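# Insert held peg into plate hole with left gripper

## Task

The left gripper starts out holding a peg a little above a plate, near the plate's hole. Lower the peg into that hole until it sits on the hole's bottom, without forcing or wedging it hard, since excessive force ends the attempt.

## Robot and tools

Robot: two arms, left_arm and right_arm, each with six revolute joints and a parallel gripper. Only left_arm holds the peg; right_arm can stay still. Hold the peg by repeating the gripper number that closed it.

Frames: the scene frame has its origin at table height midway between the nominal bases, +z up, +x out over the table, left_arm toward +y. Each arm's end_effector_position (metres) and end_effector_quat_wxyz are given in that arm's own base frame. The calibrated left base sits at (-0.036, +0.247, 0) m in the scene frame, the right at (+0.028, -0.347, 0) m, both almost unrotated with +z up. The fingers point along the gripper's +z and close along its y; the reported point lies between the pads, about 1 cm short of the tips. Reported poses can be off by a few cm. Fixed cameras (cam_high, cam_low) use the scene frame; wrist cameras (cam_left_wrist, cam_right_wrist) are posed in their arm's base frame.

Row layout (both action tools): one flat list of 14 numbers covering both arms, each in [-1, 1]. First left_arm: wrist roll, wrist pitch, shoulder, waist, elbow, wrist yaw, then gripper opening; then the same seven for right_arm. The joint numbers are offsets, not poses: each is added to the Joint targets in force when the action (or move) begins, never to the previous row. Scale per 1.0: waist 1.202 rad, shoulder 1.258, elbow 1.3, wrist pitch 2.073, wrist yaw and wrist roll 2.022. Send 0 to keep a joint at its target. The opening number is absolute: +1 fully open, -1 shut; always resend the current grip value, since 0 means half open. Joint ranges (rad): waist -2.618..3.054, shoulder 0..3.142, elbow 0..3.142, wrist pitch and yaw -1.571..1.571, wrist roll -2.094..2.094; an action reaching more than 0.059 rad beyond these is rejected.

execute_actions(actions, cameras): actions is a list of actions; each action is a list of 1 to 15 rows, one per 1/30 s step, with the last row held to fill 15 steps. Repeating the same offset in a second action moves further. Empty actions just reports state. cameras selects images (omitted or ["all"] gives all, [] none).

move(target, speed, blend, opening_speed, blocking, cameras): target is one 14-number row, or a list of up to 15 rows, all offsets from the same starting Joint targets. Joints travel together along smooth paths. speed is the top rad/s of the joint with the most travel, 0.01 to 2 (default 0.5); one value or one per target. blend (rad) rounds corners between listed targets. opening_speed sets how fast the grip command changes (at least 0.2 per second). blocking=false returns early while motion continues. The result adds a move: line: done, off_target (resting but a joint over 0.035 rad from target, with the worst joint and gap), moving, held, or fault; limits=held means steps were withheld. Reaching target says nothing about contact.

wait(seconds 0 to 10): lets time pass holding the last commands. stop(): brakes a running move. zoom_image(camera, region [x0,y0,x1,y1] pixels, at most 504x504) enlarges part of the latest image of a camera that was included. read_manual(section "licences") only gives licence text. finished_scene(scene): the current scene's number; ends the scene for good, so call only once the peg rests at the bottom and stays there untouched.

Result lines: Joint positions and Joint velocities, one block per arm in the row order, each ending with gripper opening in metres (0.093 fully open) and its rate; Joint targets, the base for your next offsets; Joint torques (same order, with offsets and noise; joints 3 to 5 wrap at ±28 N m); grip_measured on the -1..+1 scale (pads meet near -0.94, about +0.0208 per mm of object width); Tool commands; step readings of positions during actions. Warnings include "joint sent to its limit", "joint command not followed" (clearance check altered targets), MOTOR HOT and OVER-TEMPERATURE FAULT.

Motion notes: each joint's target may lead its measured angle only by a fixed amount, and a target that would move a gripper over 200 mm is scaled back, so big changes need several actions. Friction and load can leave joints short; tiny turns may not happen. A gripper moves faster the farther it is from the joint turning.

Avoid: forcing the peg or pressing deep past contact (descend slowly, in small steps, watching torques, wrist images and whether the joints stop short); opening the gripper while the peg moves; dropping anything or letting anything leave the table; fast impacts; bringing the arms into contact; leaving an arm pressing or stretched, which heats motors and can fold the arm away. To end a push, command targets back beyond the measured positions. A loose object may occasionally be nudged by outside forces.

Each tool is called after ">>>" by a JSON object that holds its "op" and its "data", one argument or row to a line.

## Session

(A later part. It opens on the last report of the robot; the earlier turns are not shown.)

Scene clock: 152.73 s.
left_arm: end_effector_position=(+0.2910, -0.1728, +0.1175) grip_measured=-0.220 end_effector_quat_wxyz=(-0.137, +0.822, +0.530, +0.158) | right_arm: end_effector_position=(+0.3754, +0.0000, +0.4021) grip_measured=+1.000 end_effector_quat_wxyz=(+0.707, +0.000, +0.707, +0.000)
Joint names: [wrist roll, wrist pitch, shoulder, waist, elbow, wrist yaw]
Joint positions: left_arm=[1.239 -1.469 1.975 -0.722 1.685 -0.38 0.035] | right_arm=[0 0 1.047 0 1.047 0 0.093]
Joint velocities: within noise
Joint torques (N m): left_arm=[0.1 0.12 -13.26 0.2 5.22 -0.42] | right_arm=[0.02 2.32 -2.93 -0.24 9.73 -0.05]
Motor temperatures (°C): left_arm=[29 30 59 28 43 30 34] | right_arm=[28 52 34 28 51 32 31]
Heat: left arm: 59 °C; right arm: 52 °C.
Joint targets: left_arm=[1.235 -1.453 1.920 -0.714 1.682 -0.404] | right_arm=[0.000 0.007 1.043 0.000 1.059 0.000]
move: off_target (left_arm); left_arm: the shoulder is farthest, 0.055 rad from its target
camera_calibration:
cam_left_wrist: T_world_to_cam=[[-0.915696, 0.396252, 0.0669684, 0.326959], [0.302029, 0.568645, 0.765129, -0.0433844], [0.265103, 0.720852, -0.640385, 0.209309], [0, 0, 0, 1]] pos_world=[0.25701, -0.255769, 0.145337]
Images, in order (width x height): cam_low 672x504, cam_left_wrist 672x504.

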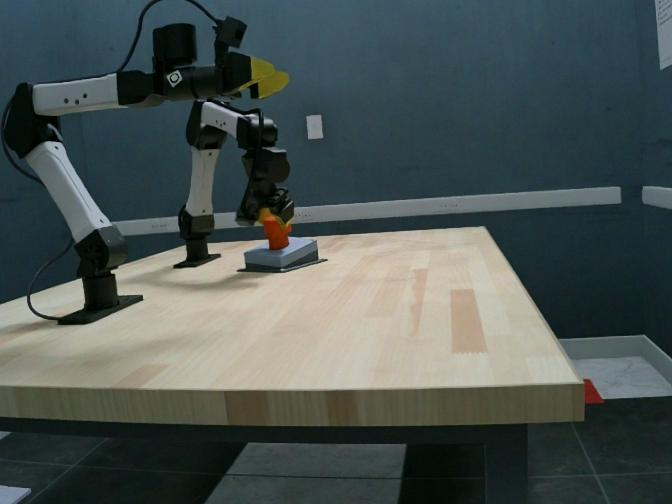

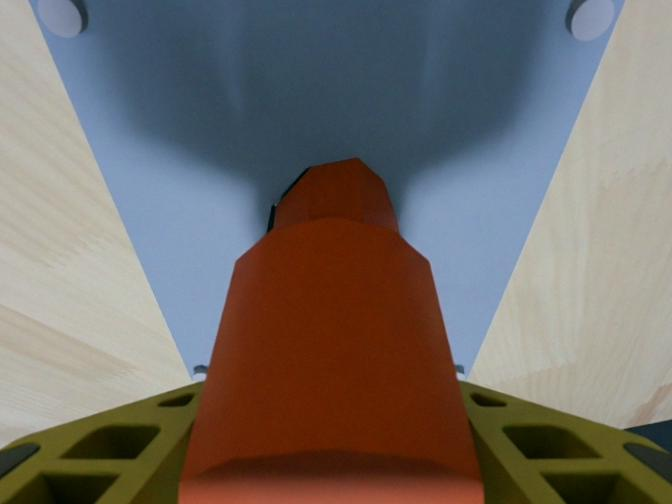

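>>> {"op": "move", "data": {
  "target": [0,0.002,0,0.003,0,0,-0.921165,0,0,0,0,0,0,1],
  "speed": 0.05,
  "cameras": ["cam_low","cam_left_wrist"]
}}

>>> {"op": "zoom_image", "data": {
  "camera": "cam_left_wrist",
  "region": [260, 130, 420, 230]
}}

Scene clock: 156.53 s.
left_arm: end_effector_position=(+0.2931, -0.1721, +0.1175) grip_measured=-0.220 end_effector_quat_wxyz=(-0.134, +0.820, +0.533, +0.159) | right_arm: end_effector_position=(+0.3754, +0.0000, +0.4021) grip_measured=+1.000 end_effector_quat_wxyz=(+0.707, +0.000, +0.707, +0.000)
Joint names: [wrist roll, wrist pitch, shoulder, waist, elbow, wrist yaw]
Joint positions: left_arm=[1.239 -1.463 1.974 -0.716 1.685 -0.38 0.035] | right_arm=[0 0 1.047 0 1.047 0 0.093]
Joint velocities: within noise
Joint torques (N m): left_arm=[0.11 0.11 -13.16 -0.32 5.07 -0.42] | right_arm=[-0.02 2.33 -3.26 -0.24 9.87 0.07]
Motor temperatures (°C): left_arm=[29 30 60 28 43 30 34] | right_arm=[28 53 34 28 51 32 31]
Heat: left arm: 60 °C; right arm: 53 °C.
Joint targets: left_arm=[1.235 -1.449 1.920 -0.710 1.682 -0.404] | right_arm=[0.000 0.007 1.043 0.000 1.059 0.000]
move: off_target (left_arm); left_arm: the shoulder is farthest, 0.054 rad from its target
camera_calibration:
cam_left_wrist: T_world_to_cam=[[-0.918296, 0.391308, 0.0600869, 0.329314], [0.294589, 0.574001, 0.764029, -0.0411591], [0.264481, 0.719306, -0.642378, 0.208374], [0, 0, 0, 1]] pos_world=[0.259422, -0.255123, 0.145514]
Images, in order (width x height): cam_low 672x504, cam_left_wrist 672x504.

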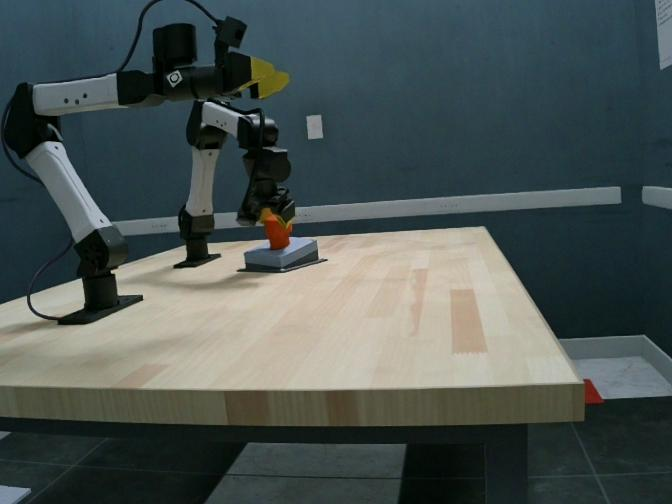

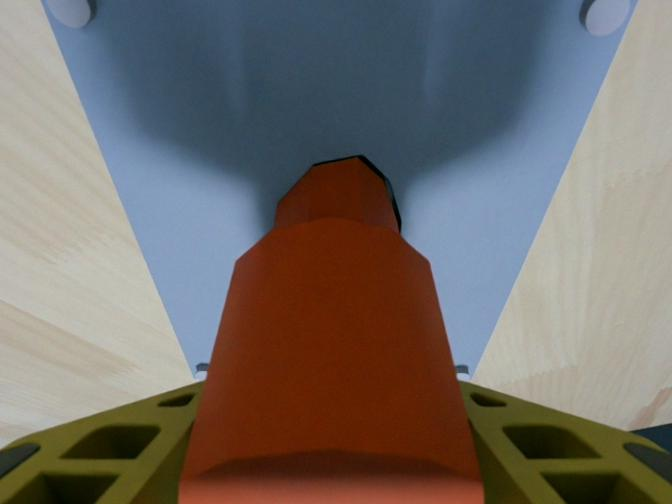

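Scaled by 3.150 from the camera's 672x504 image, which has a finer 960x720 frame.

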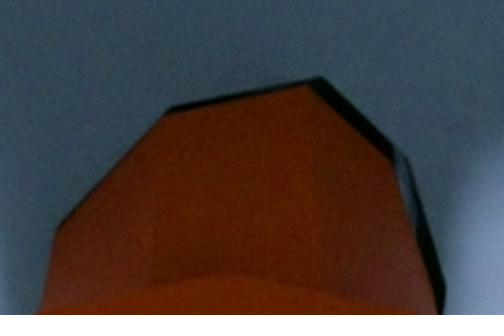

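>>> {"op": "move", "data": {
  "target": [0,0.0055,0,0.0005,-0.0108,0,-0.921165,0,0,0,0,0,0,1],
  "speed": 0.05,
  "cameras": ["cam_low","cam_left_wrist"]
}}

>>> {"op": "zoom_image", "data": {
  "camera": "cam_left_wrist",
  "region": [260, 130, 420, 230]
}}

>>> {"op": "zoom_image", "data": {
  "camera": "cam_low",
  "region": [255, 205, 305, 255]
}}

Scene clock: 160.57 s.
left_arm: end_effector_position=(+0.2927, -0.1717, +0.1138) grip_measured=-0.220 end_effector_quat_wxyz=(-0.135, +0.820, +0.533, +0.159) | right_arm: end_effector_position=(+0.3754, +0.0000, +0.4021) grip_measured=+1.000 end_effector_quat_wxyz=(+0.707, +0.000, +0.707, +0.000)
Joint names: [wrist roll, wrist pitch, shoulder, waist, elbow, wrist yaw]
Joint positions: left_arm=[1.239 -1.449 1.973 -0.716 1.67 -0.38 0.035] | right_arm=[0 0 1.047 0 1.047 0 0.093]
Joint velocities: within noise
Joint torques (N m): left_arm=[0.08 0.04 -13 -0.27 5.35 -0.32] | right_arm=[0 2.28 -3.36 -0.12 9.73 0.01]
Motor temperatures (°C): left_arm=[29 30 61 28 43 30 34] | right_arm=[28 53 34 28 51 32 31]
Heat: left arm: 61 °C; right arm: 53 °C.
Joint targets: left_arm=[1.235 -1.437 1.920 -0.710 1.668 -0.404] | right_arm=[0.000 0.007 1.043 0.000 1.059 0.000]
move: off_target (left_arm); left_arm: the shoulder is farthest, 0.053 rad from its target
camera_calibration:
cam_left_wrist: T_world_to_cam=[[-0.918243, 0.391263, 0.0611737, 0.328854], [0.295248, 0.573427, 0.764205, -0.0387614], [0.263927, 0.719788, -0.642065, 0.20608], [0, 0, 0, 1]] pos_world=[0.259022, -0.254775, 0.141821]
Images, in order (width x height): cam_low 672x504, cam_left_wrist 672x504.

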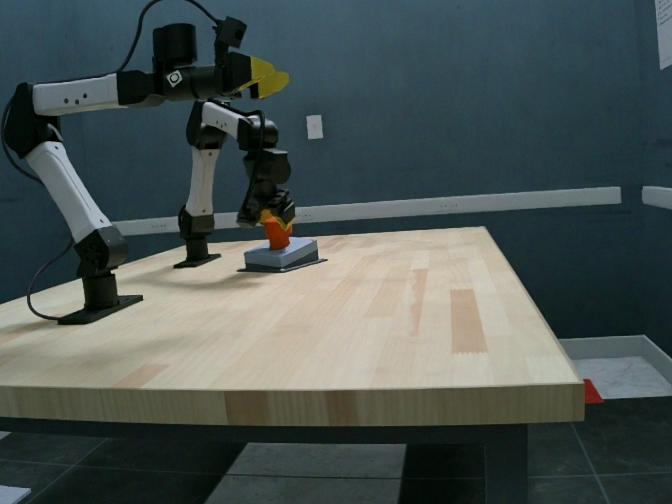

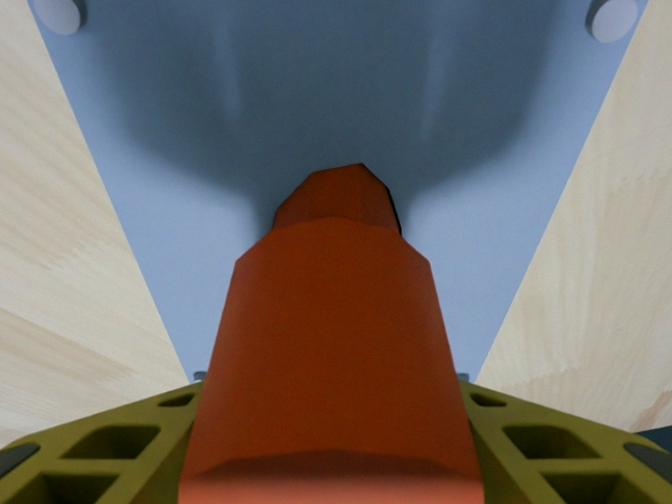

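Scaled by 3.150 from the camera's 672x504 image, which has a finer 960x720 frame.

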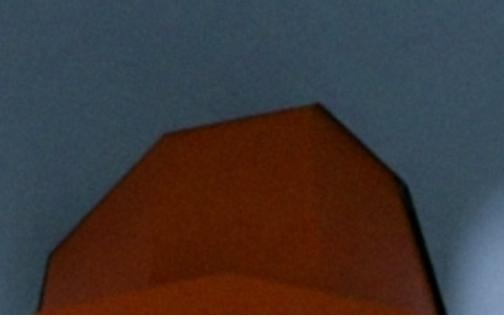

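Scaled by 10.080 from the camera's 672x504 image, which has a finer 960x720 frame.

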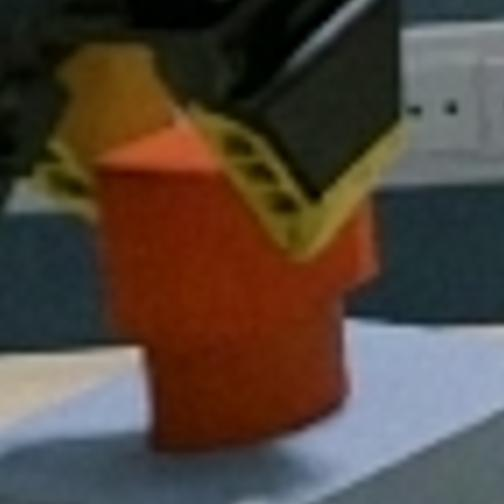

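>>> {"op": "move", "data": {
  "target": [0.0005,0.0077,0,0.0013,-0.013,0,-0.921165,0,0,0,0,0,0,1],
  "speed": 0.05,
  "cameras": ["cam_low","cam_left_wrist"]
}}

>>> {"op": "zoom_image", "data": {
  "camera": "cam_left_wrist",
  "region": [260, 130, 420, 230]
}}

>>> {"op": "zoom_image", "data": {
  "camera": "cam_low",
  "region": [255, 205, 305, 255]
}}

Scene clock: 163.93 s.
left_arm: end_effector_position=(+0.2931, -0.1708, +0.1096) grip_measured=-0.220 end_effector_quat_wxyz=(-0.135, +0.819, +0.534, +0.159) | right_arm: end_effector_position=(+0.3754, +0.0000, +0.4021) grip_measured=+1.000 end_effector_quat_wxyz=(+0.707, +0.000, +0.707, +0.000)
Joint names: [wrist roll, wrist pitch, shoulder, waist, elbow, wrist yaw]
Joint positions: left_arm=[1.239 -1.431 1.973 -0.713 1.653 -0.38 0.035] | right_arm=[0 0 1.047 0 1.047 0 0.093]
Joint velocities: within noise
Joint torques (N m): left_arm=[0.11 0 -13.26 -0.01 5.49 -0.42] | right_arm=[0.03 2.3 -2.93 -0.29 9.58 0.03]
Motor temperatures (°C): left_arm=[29 30 62 28 43 30 34] | right_arm=[28 53 34 28 51 32 31]
Heat: left arm: 62 °C; right arm: 53 °C.
Joint targets: left_arm=[1.236 -1.421 1.920 -0.708 1.651 -0.404] | right_arm=[0.000 0.007 1.043 0.000 1.059 0.000]
move: off_target (left_arm); left_arm: the shoulder is farthest, 0.053 rad from its target
camera_calibration:
cam_left_wrist: T_world_to_cam=[[-0.919468, 0.388489, 0.0604492, 0.329084], [0.293056, 0.574707, 0.764088, -0.035323], [0.262099, 0.72027, -0.642274, 0.203172], [0, 0, 0, 1]] pos_world=[0.259683, -0.253884, 0.137589]
Images, in order (width x height): cam_low 672x504, cam_left_wrist 672x504.

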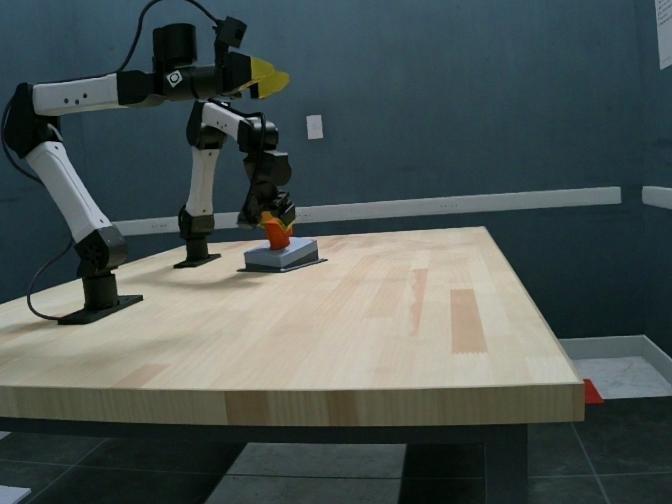

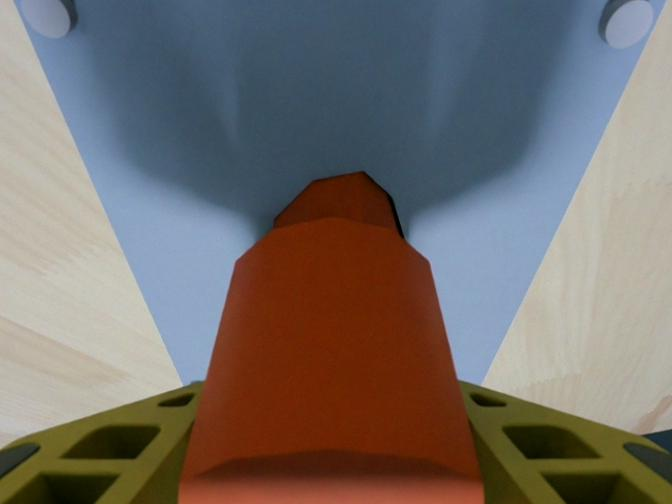

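Scaled by 3.150 from the camera's 672x504 image, which has a finer 960x720 frame.

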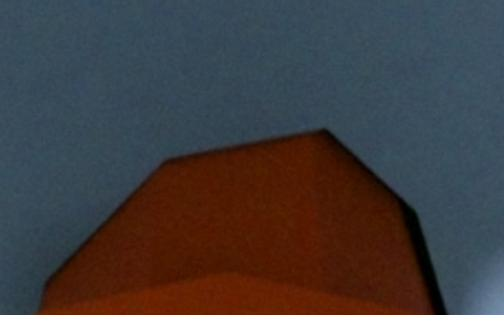

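Scaled by 10.080 from the camera's 672x504 image, which has a finer 960x720 frame.

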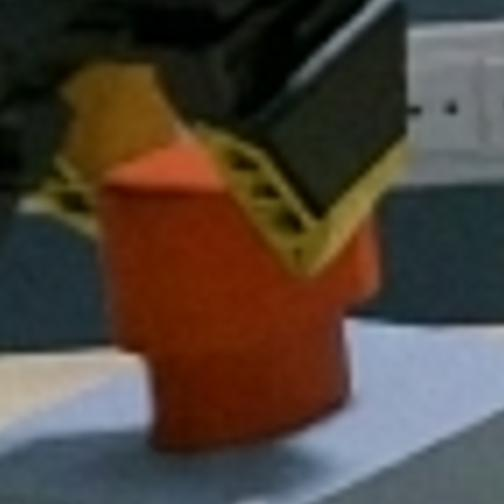

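>>> {"op": "move", "data": {
  "target": [0.0006,0.0090,0,0.0014,-0.0171,0,-0.921165,0,0,0,0,0,0,1],
  "speed": 0.05,
  "cameras": ["cam_low","cam_left_wrist"]
}}

>>> {"op": "zoom_image", "data": {
  "camera": "cam_left_wrist",
  "region": [260, 130, 420, 230]
}}

>>> {"op": "zoom_image", "data": {
  "camera": "cam_low",
  "region": [255, 205, 305, 255]
}}

Scene clock: 166.67 s.
left_arm: end_effector_position=(+0.2929, -0.1698, +0.1041) grip_measured=-0.220 end_effector_quat_wxyz=(-0.135, +0.819, +0.535, +0.158) | right_arm: end_effector_position=(+0.3754, +0.0000, +0.4021) grip_measured=+1.000 end_effector_quat_wxyz=(+0.707, +0.000, +0.707, +0.000)
Joint names: [wrist roll, wrist pitch, shoulder, waist, elbow, wrist yaw]
Joint positions: left_arm=[1.239 -1.41 1.973 -0.711 1.631 -0.38 0.035] | right_arm=[0 0 1.047 0 1.047 0 0.093]
Joint velocities: within noise
Joint torques (N m): left_arm=[0.14 0.03 -13.18 -0.32 5.23 -0.4] | right_arm=[0 2.31 -3.08 -0.25 9.77 0.06]
Motor temperatures (°C): left_arm=[29 30 63 28 43 30 34] | right_arm=[28 53 34 28 51 32 31]
Heat: left arm: 63 °C; right arm: 53 °C.
Joint targets: left_arm=[1.237 -1.403 1.920 -0.706 1.629 -0.404] | right_arm=[0.000 0.007 1.043 0.000 1.059 0.000]
move: off_target (left_arm); left_arm: the shoulder is farthest, 0.053 rad from its target
camera_calibration:
cam_left_wrist: T_world_to_cam=[[-0.920173, 0.386704, 0.0611737, 0.328683], [0.292401, 0.574884, 0.764205, -0.0314837], [0.260354, 0.721088, -0.642065, 0.199642], [0, 0, 0, 1]] pos_world=[0.259674, -0.252963, 0.132136]
Images, in order (width x height): cam_low 672x504, cam_left_wrist 672x504.

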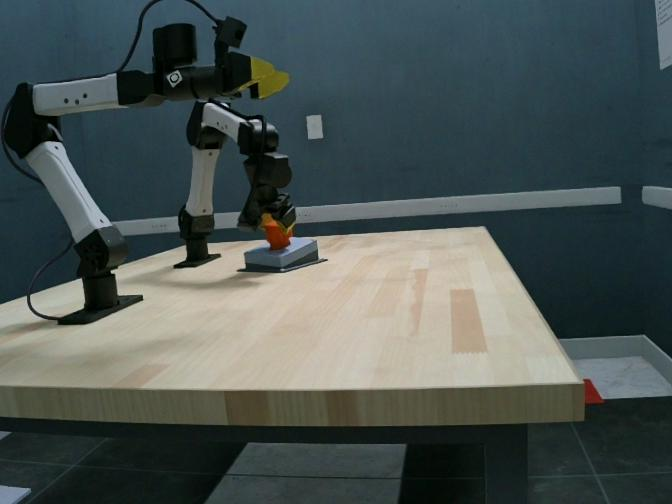

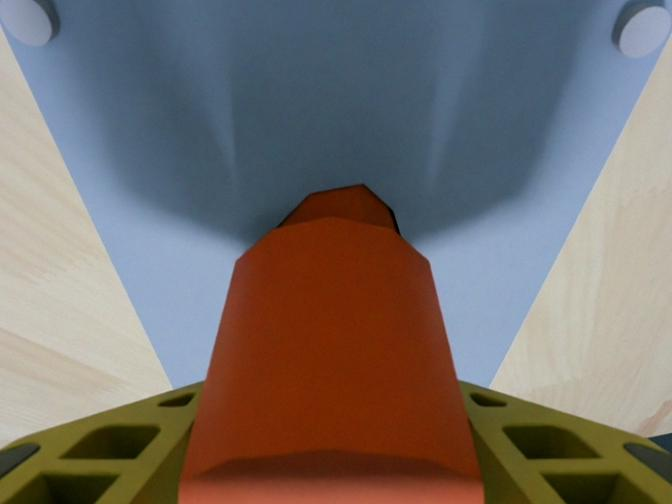

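Scaled by 3.150 from the camera's 672x504 image, which has a finer 960x720 frame.

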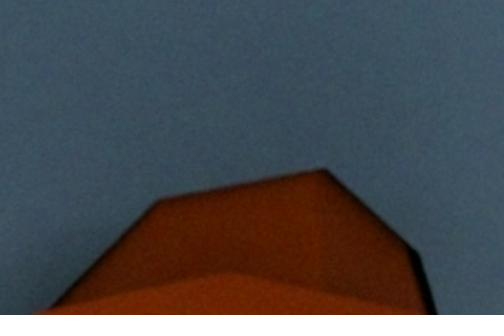

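Scaled by 10.080 from the camera's 672x504 image, which has a finer 960x720 frame.

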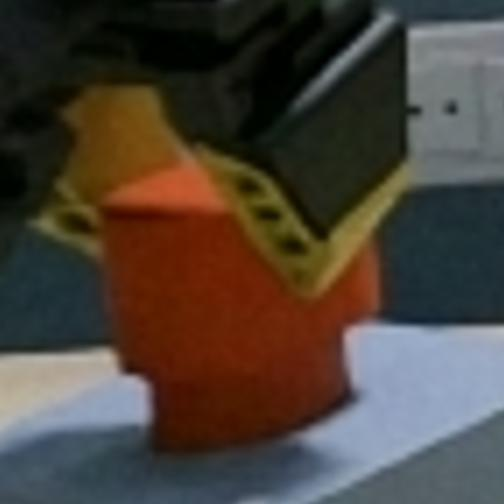

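>>> {"op": "move", "data": {
  "target": [0.0006,0.0088,0,0.0014,-0.0165,0,-0.921165,0,0,0,0,0,0,1],
  "speed": 0.05,
  "cameras": ["cam_low","cam_left_wrist"]
}}

>>> {"op": "zoom_image", "data": {
  "camera": "cam_low",
  "region": [255, 205, 305, 255]
}}

>>> {"op": "zoom_image", "data": {
  "camera": "cam_left_wrist",
  "region": [260, 130, 420, 230]
}}

Scene clock: 169.63 s.
left_arm: end_effector_position=(+0.2924, -0.1694, +0.0989) grip_measured=-0.220 end_effector_quat_wxyz=(-0.135, +0.819, +0.535, +0.158) | right_arm: end_effector_position=(+0.3754, +0.0000, +0.4021) grip_measured=+1.000 end_effector_quat_wxyz=(+0.707, +0.000, +0.707, +0.000)
Joint names: [wrist roll, wrist pitch, shoulder, waist, elbow, wrist yaw]
Joint positions: left_arm=[1.239 -1.389 1.973 -0.711 1.61 -0.38 0.035] | right_arm=[0 0 1.047 0 1.047 0 0.093]
Joint velocities: within noise
Joint torques (N m): left_arm=[0.12 0 -13.03 -0.08 5.24 -0.35] | right_arm=[0.02 2.35 -3.26 -0.28 9.62 0]
Motor temperatures (°C): left_arm=[29 30 64 28 43 30 34] | right_arm=[28 53 34 28 51 32 31]
Heat: left arm: 64 °C; right arm: 53 °C.
Joint targets: left_arm=[1.238 -1.385 1.920 -0.704 1.608 -0.404] | right_arm=[0.000 0.007 1.043 0.000 1.059 0.000]
move: off_target (left_arm); left_arm: the shoulder is farthest, 0.053 rad from its target
camera_calibration:
cam_left_wrist: T_world_to_cam=[[-0.920173, 0.386704, 0.0611737, 0.328441], [0.292401, 0.574884, 0.764205, -0.0275562], [0.260354, 0.721088, -0.642065, 0.196103], [0, 0, 0, 1]] pos_world=[0.259224, -0.252576, 0.126878]
Images, in order (width x height): cam_low 672x504, cam_left_wrist 672x504.

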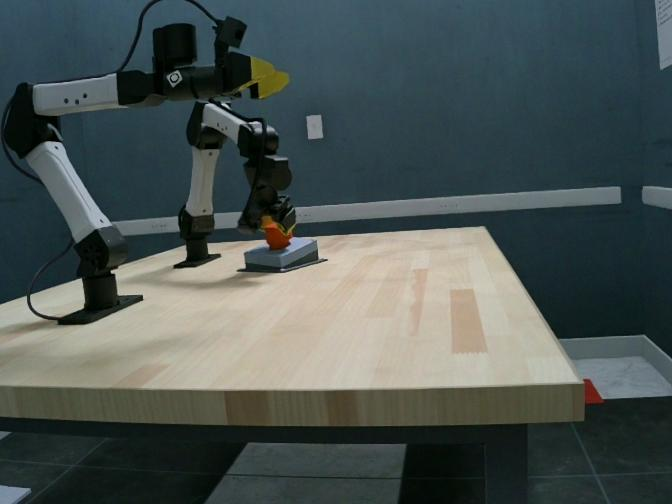

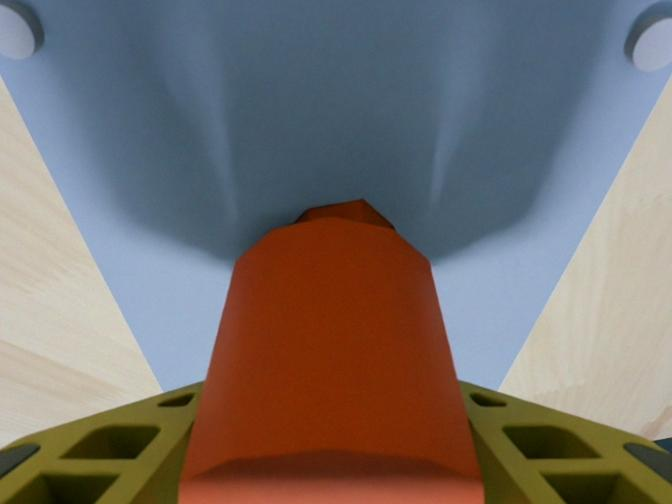

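Scaled by 10.080 from the camera's 672x504 image, which has a finer 960x720 frame.

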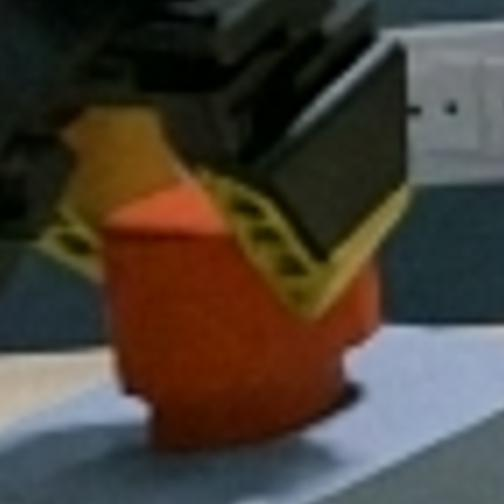

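Scaled by 3.150 from the camera's 672x504 image, which has a finer 960x720 frame.

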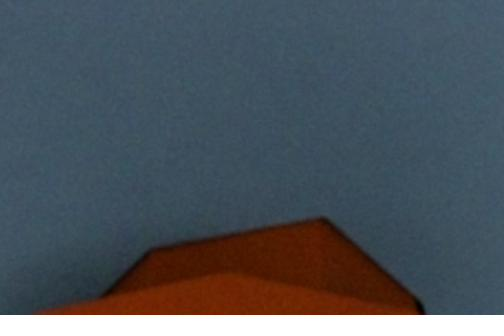

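>>> {"op": "move", "data": {
  "target": [0.0006,0.0049,0,0.0014,-0.0078,0,-0.921165,0,0,0,0,0,0,1],
  "speed": 0.05,
  "cameras": ["cam_low"]
}}

>>> {"op": "move", "data": {
  "target": [0.0006,0.0049,0,0.0006,-0.0078,0,-0.921165,0,0,0,0,0,0,1],
  "speed": 0.05,
  "cameras": ["cam_low","cam_left_wrist"]
}}

>>> {"op": "zoom_image", "data": {
  "camera": "cam_low",
  "region": [255, 205, 305, 255]
}}

>>> {"op": "zoom_image", "data": {
  "camera": "cam_left_wrist",
  "region": [260, 130, 420, 230]
}}

Scene clock: 184.03 s.
left_arm: end_effector_position=(+0.2927, -0.1690, +0.0981) grip_measured=-0.220 end_effector_quat_wxyz=(-0.133, +0.819, +0.536, +0.159) | right_arm: end_effector_position=(+0.3754, +0.0000, +0.4021) grip_measured=+1.000 end_effector_quat_wxyz=(+0.707, +0.000, +0.707, +0.000)
Joint names: [wrist roll, wrist pitch, shoulder, waist, elbow, wrist yaw]
Joint positions: left_arm=[1.239 -1.381 1.97 -0.71 1.603 -0.381 0.035] | right_arm=[0 0 1.047 0 1.047 0 0.093]
Joint velocities: within noise
Joint torques (N m): left_arm=[0.1 0.04 -12.82 -0.1 4.62 -0.38] | right_arm=[-0.03 2.32 -3.02 -0.44 9.88 0.05]
Motor temperatures (°C): left_arm=[29 30 67 28 42 31 34] | right_arm=[28 54 34 28 52 32 31]
Heat: left arm: 67 °C; right arm: 54 °C.
Joint targets: left_arm=[1.240 -1.374 1.920 -0.703 1.598 -0.404] | right_arm=[0.000 0.007 1.043 0.000 1.059 0.000]
move: off_target (left_arm); left_arm: the shoulder is farthest, 0.050 rad from its target
Images, in order (width x height): cam_low 672x504.

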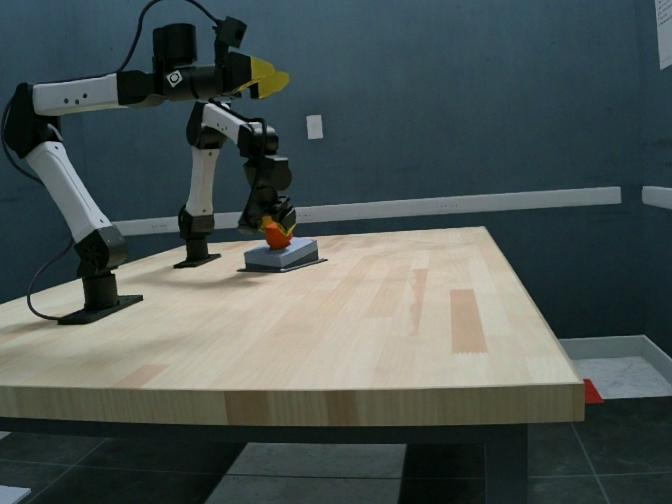

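Scene clock: 184.73 s.
left_arm: end_effector_position=(+0.2925, -0.1688, +0.0981) grip_measured=-0.220 end_effector_quat_wxyz=(-0.131, +0.818, +0.536, +0.160) | right_arm: end_effector_position=(+0.3754, +0.0000, +0.4021) grip_measured=+1.000 end_effector_quat_wxyz=(+0.707, +0.000, +0.707, +0.000)
Joint names: [wrist roll, wrist pitch, shoulder, waist, elbow, wrist yaw]
Joint positions: left_arm=[1.239 -1.375 1.964 -0.71 1.596 -0.381 0.035] | right_arm=[0 0 1.047 0 1.047 0 0.093]
Joint velocities: within noise
Joint torques (N m): left_arm=[0.24 0.07 -12.26 -0.03 4.67 -0.34] | right_arm=[0.09 2.29 -2.97 -0.18 9.84 -0.01]
Motor temperatures (°C): left_arm=[29 30 68 28 42 31 34] | right_arm=[28 54 34 28 52 32 31]
Heat: left arm: 68 °C; right arm: 54 °C.
Joint targets: left_arm=[1.241 -1.364 1.920 -0.702 1.587 -0.404] | right_arm=[0.000 0.007 1.043 0.000 1.059 0.000]
move: off_target (left_arm); left_arm: the shoulder is farthest, 0.044 rad from its target
camera_calibration:
cam_left_wrist: T_world_to_cam=[[-0.920999, 0.386094, 0.0518839, 0.329407], [0.285923, 0.579491, 0.763176, -0.0245755], [0.264592, 0.71772, -0.644104, 0.193581], [0, 0, 0, 1]] pos_world=[0.259191, -0.251878, 0.126351]
Images, in order (width x height): cam_low 672x504, cam_left_wrist 672x504.

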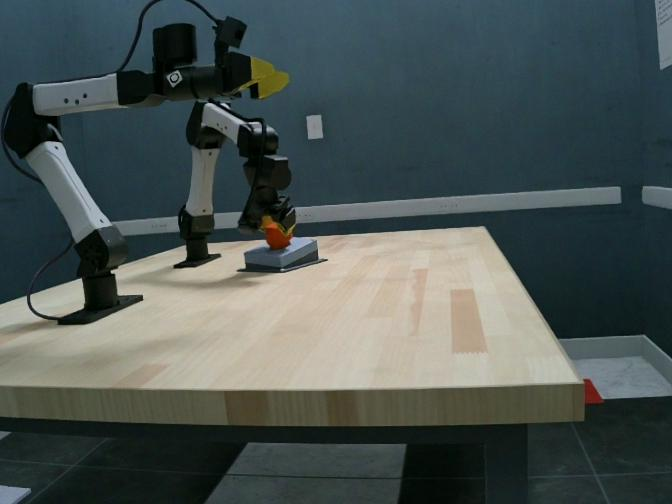

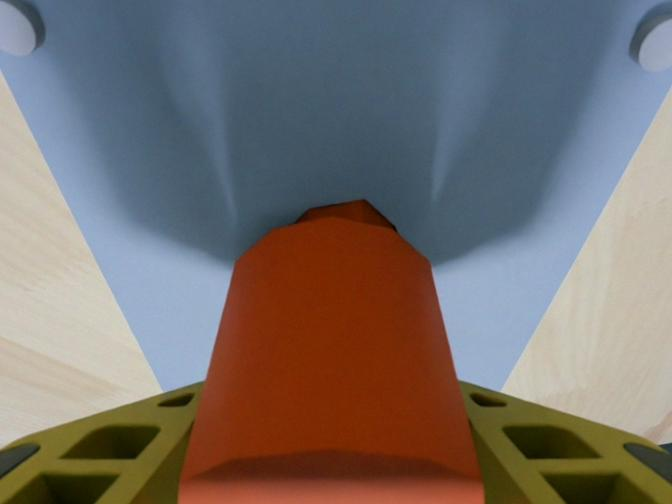

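Scaled by 10.080 from the camera's 672x504 image, which has a finer 960x720 frame.

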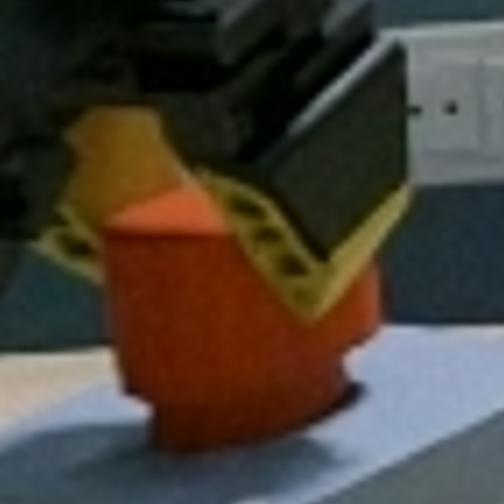

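Scaled by 3.150 from the camera's 672x504 image, which has a finer 960x720 frame.

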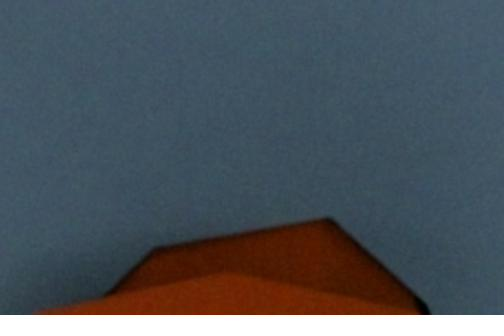

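>>> {"op": "move", "data": {
  "target": [0,-0.0049,0,0,0.0078,0,-0.921165,0,0,0,0,0,0,1],
  "speed": 0.1,
  "cameras": []
}}

>>> {"op": "move", "data": {
  "target": [0,0,0,0,0,0,0.5,0,0,0,0,0,0,1],
  "opening_speed": 0.8,
  "cameras": ["cam_low","cam_left_wrist"]
}}

>>> {"op": "move", "data": {
  "target": [
    [0,0,0,0,0,0,0.7,0,0,0,0,0,0,1],
    [0,-0.069,0,-0.01,0.1086,0,0.7,0,0,0,0,0,0,1]
  ],
  "speed": 0.2,
  "opening_speed": 1,
  "cameras": ["cam_low","cam_left_wrist"]
}}

>>> {"op": "zoom_image", "data": {
  "camera": "cam_low",
  "region": [235, 200, 325, 280]
}}

Scene clock: 191.77 s.
left_arm: end_effector_position=(+0.2925, -0.1688, +0.0982) grip_measured=-0.220 end_effector_quat_wxyz=(-0.131, +0.818, +0.536, +0.160) | right_arm: end_effector_position=(+0.3754, +0.0000, +0.4021) grip_measured=+1.000 end_effector_quat_wxyz=(+0.707, +0.000, +0.707, +0.000)
Joint names: [wrist roll, wrist pitch, shoulder, waist, elbow, wrist yaw]
Joint positions: left_arm=[1.239 -1.375 1.964 -0.71 1.596 -0.381 0.035] | right_arm=[0 0 1.047 0 1.047 0 0.093]
Joint velocities: within noise
Joint torques (N m): left_arm=[0.15 0.01 -12.42 0.13 5.55 -0.27] | right_arm=[0 2.26 -3.08 0.02 9.84 0.03]
Motor temperatures (°C): left_arm=[29 30 67 28 42 31 34] | right_arm=[28 54 34 28 52 32 31]
Heat: left arm: 67 °C; right arm: 54 °C.
Joint targets: left_arm=[1.241 -1.375 1.920 -0.702 1.598 -0.404] | right_arm=[0.000 0.007 1.043 0.000 1.059 0.000]
move: off_target (left_arm); left_arm: the shoulder is farthest, 0.044 rad from its target
No camera images: "cameras" was empty.

Scene clock: 193.77 s.
left_arm: end_effector_position=(+0.2941, -0.1669, +0.0988) grip_measured=+0.498 end_effector_quat_wxyz=(-0.132, +0.817, +0.537, +0.164) | right_arm: end_effector_position=(+0.3754, +0.0000, +0.4021) grip_measured=+1.000 end_effector_quat_wxyz=(+0.707, +0.000, +0.707, +0.000)
Joint names: [wrist roll, wrist pitch, shoulder, waist, elbow, wrist yaw]
Joint positions: left_arm=[1.239 -1.375 1.964 -0.707 1.596 -0.39 0.069] | right_arm=[0 0 1.047 0 1.047 0 0.093]
Joint velocities: within noise
Joint torques (N m): left_arm=[0.18 0 -12.18 -0.32 5.38 -0.29] | right_arm=[0 2.34 -3.08 -0.25 10 0.02]
Motor temperatures (°C): left_arm=[29 30 67 28 42 31 34] | right_arm=[28 54 34 28 52 32 31]
Heat: left arm: 67 °C; right arm: 54 °C.
Joint targets: left_arm=[1.241 -1.375 1.920 -0.702 1.598 -0.404] | right_arm=[0.000 0.007 1.043 0.000 1.059 0.000]
move: off_target (left_arm); left_arm: the shoulder is farthest, 0.044 rad from its target
camera_calibration:
cam_left_wrist: T_world_to_cam=[[-0.921881, 0.384394, 0.0487532, 0.330319], [0.280349, 0.574854, 0.768731, -0.026329], [0.26747, 0.722346, -0.637712, 0.191545], [0, 0, 0, 1]] pos_world=[0.260664, -0.250199, 0.126286]
Images, in order (width x height): cam_low 672x504, cam_left_wrist 672x504.

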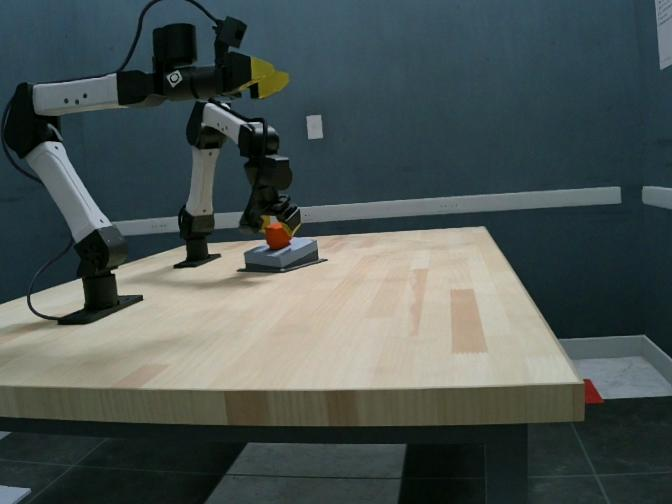

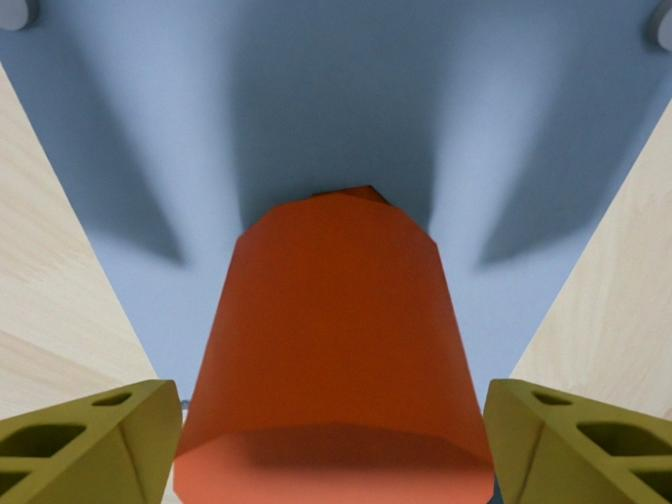

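Scene clock: 195.60 s.
left_arm: end_effector_position=(+0.2944, -0.1677, +0.1291) grip_measured=+0.698 end_effector_quat_wxyz=(-0.135, +0.818, +0.535, +0.164) | right_arm: end_effector_position=(+0.3754, +0.0000, +0.4021) grip_measured=+1.000 end_effector_quat_wxyz=(+0.707, +0.000, +0.707, +0.000)
Joint names: [wrist roll, wrist pitch, shoulder, waist, elbow, wrist yaw]
Joint positions: left_arm=[1.239 -1.5 1.964 -0.708 1.715 -0.391 0.079] | right_arm=[0 0 1.047 0 1.047 0 0.093]
Joint velocities: within noise
Joint torques (N m): left_arm=[0.18 -0.23 -12.33 -1.02 7.46 -0.25] | right_arm=[0.04 2.23 -3.18 -0.35 9.57 -0.04]
Motor temperatures (°C): left_arm=[29 30 67 28 43 31 34] | right_arm=[28 54 34 28 52 32 31]
Heat: left arm: 67 °C; right arm: 54 °C.
Joint targets: left_arm=[1.241 -1.518 1.920 -0.714 1.739 -0.404] | right_arm=[0.000 0.007 1.043 0.000 1.059 0.000]
move: off_target (left_arm); left_arm: the shoulder is farthest, 0.044 rad from its target
camera_calibration:
cam_left_wrist: T_world_to_cam=[[-0.921028, 0.385689, 0.0543247, 0.328708], [0.284493, 0.570894, 0.770158, -0.0513416], [0.266028, 0.724793, -0.635535, 0.211923], [0, 0, 0, 1]] pos_world=[0.260978, -0.251069, 0.156369]
Images, in order (width x height): cam_low 672x504, cam_left_wrist 672x504.

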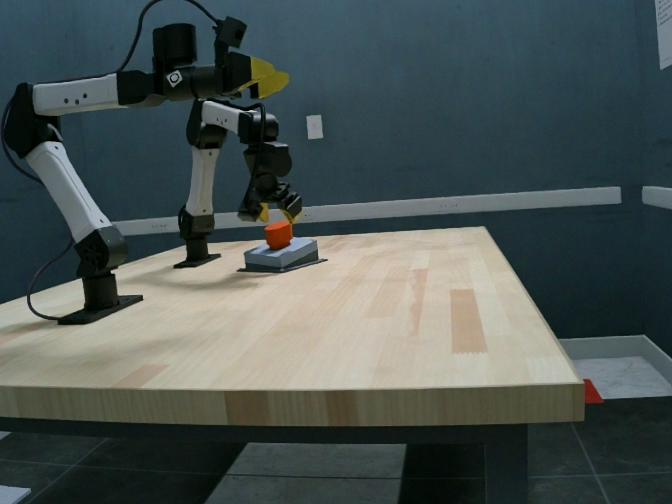

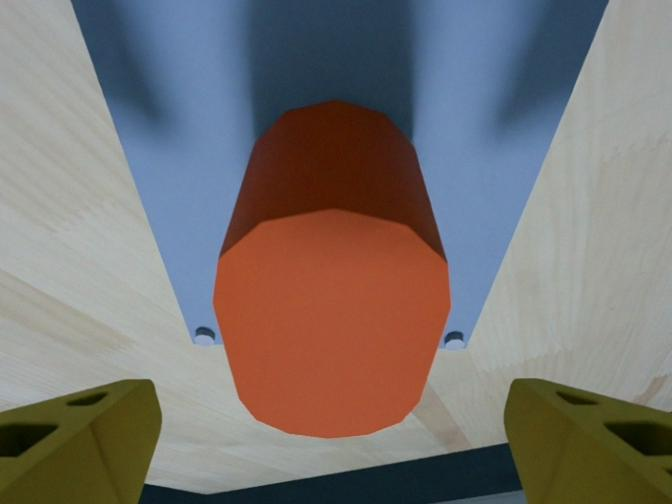

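Scaled by 5.600 from the camera's 672x504 image, which has a finer 960x720 frame.

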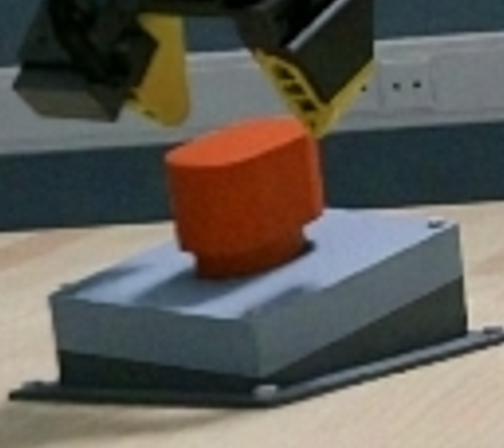

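>>> {"op": "finished_scene", "data": {
  "scene": 2
}}

The scene is finished: the task was done.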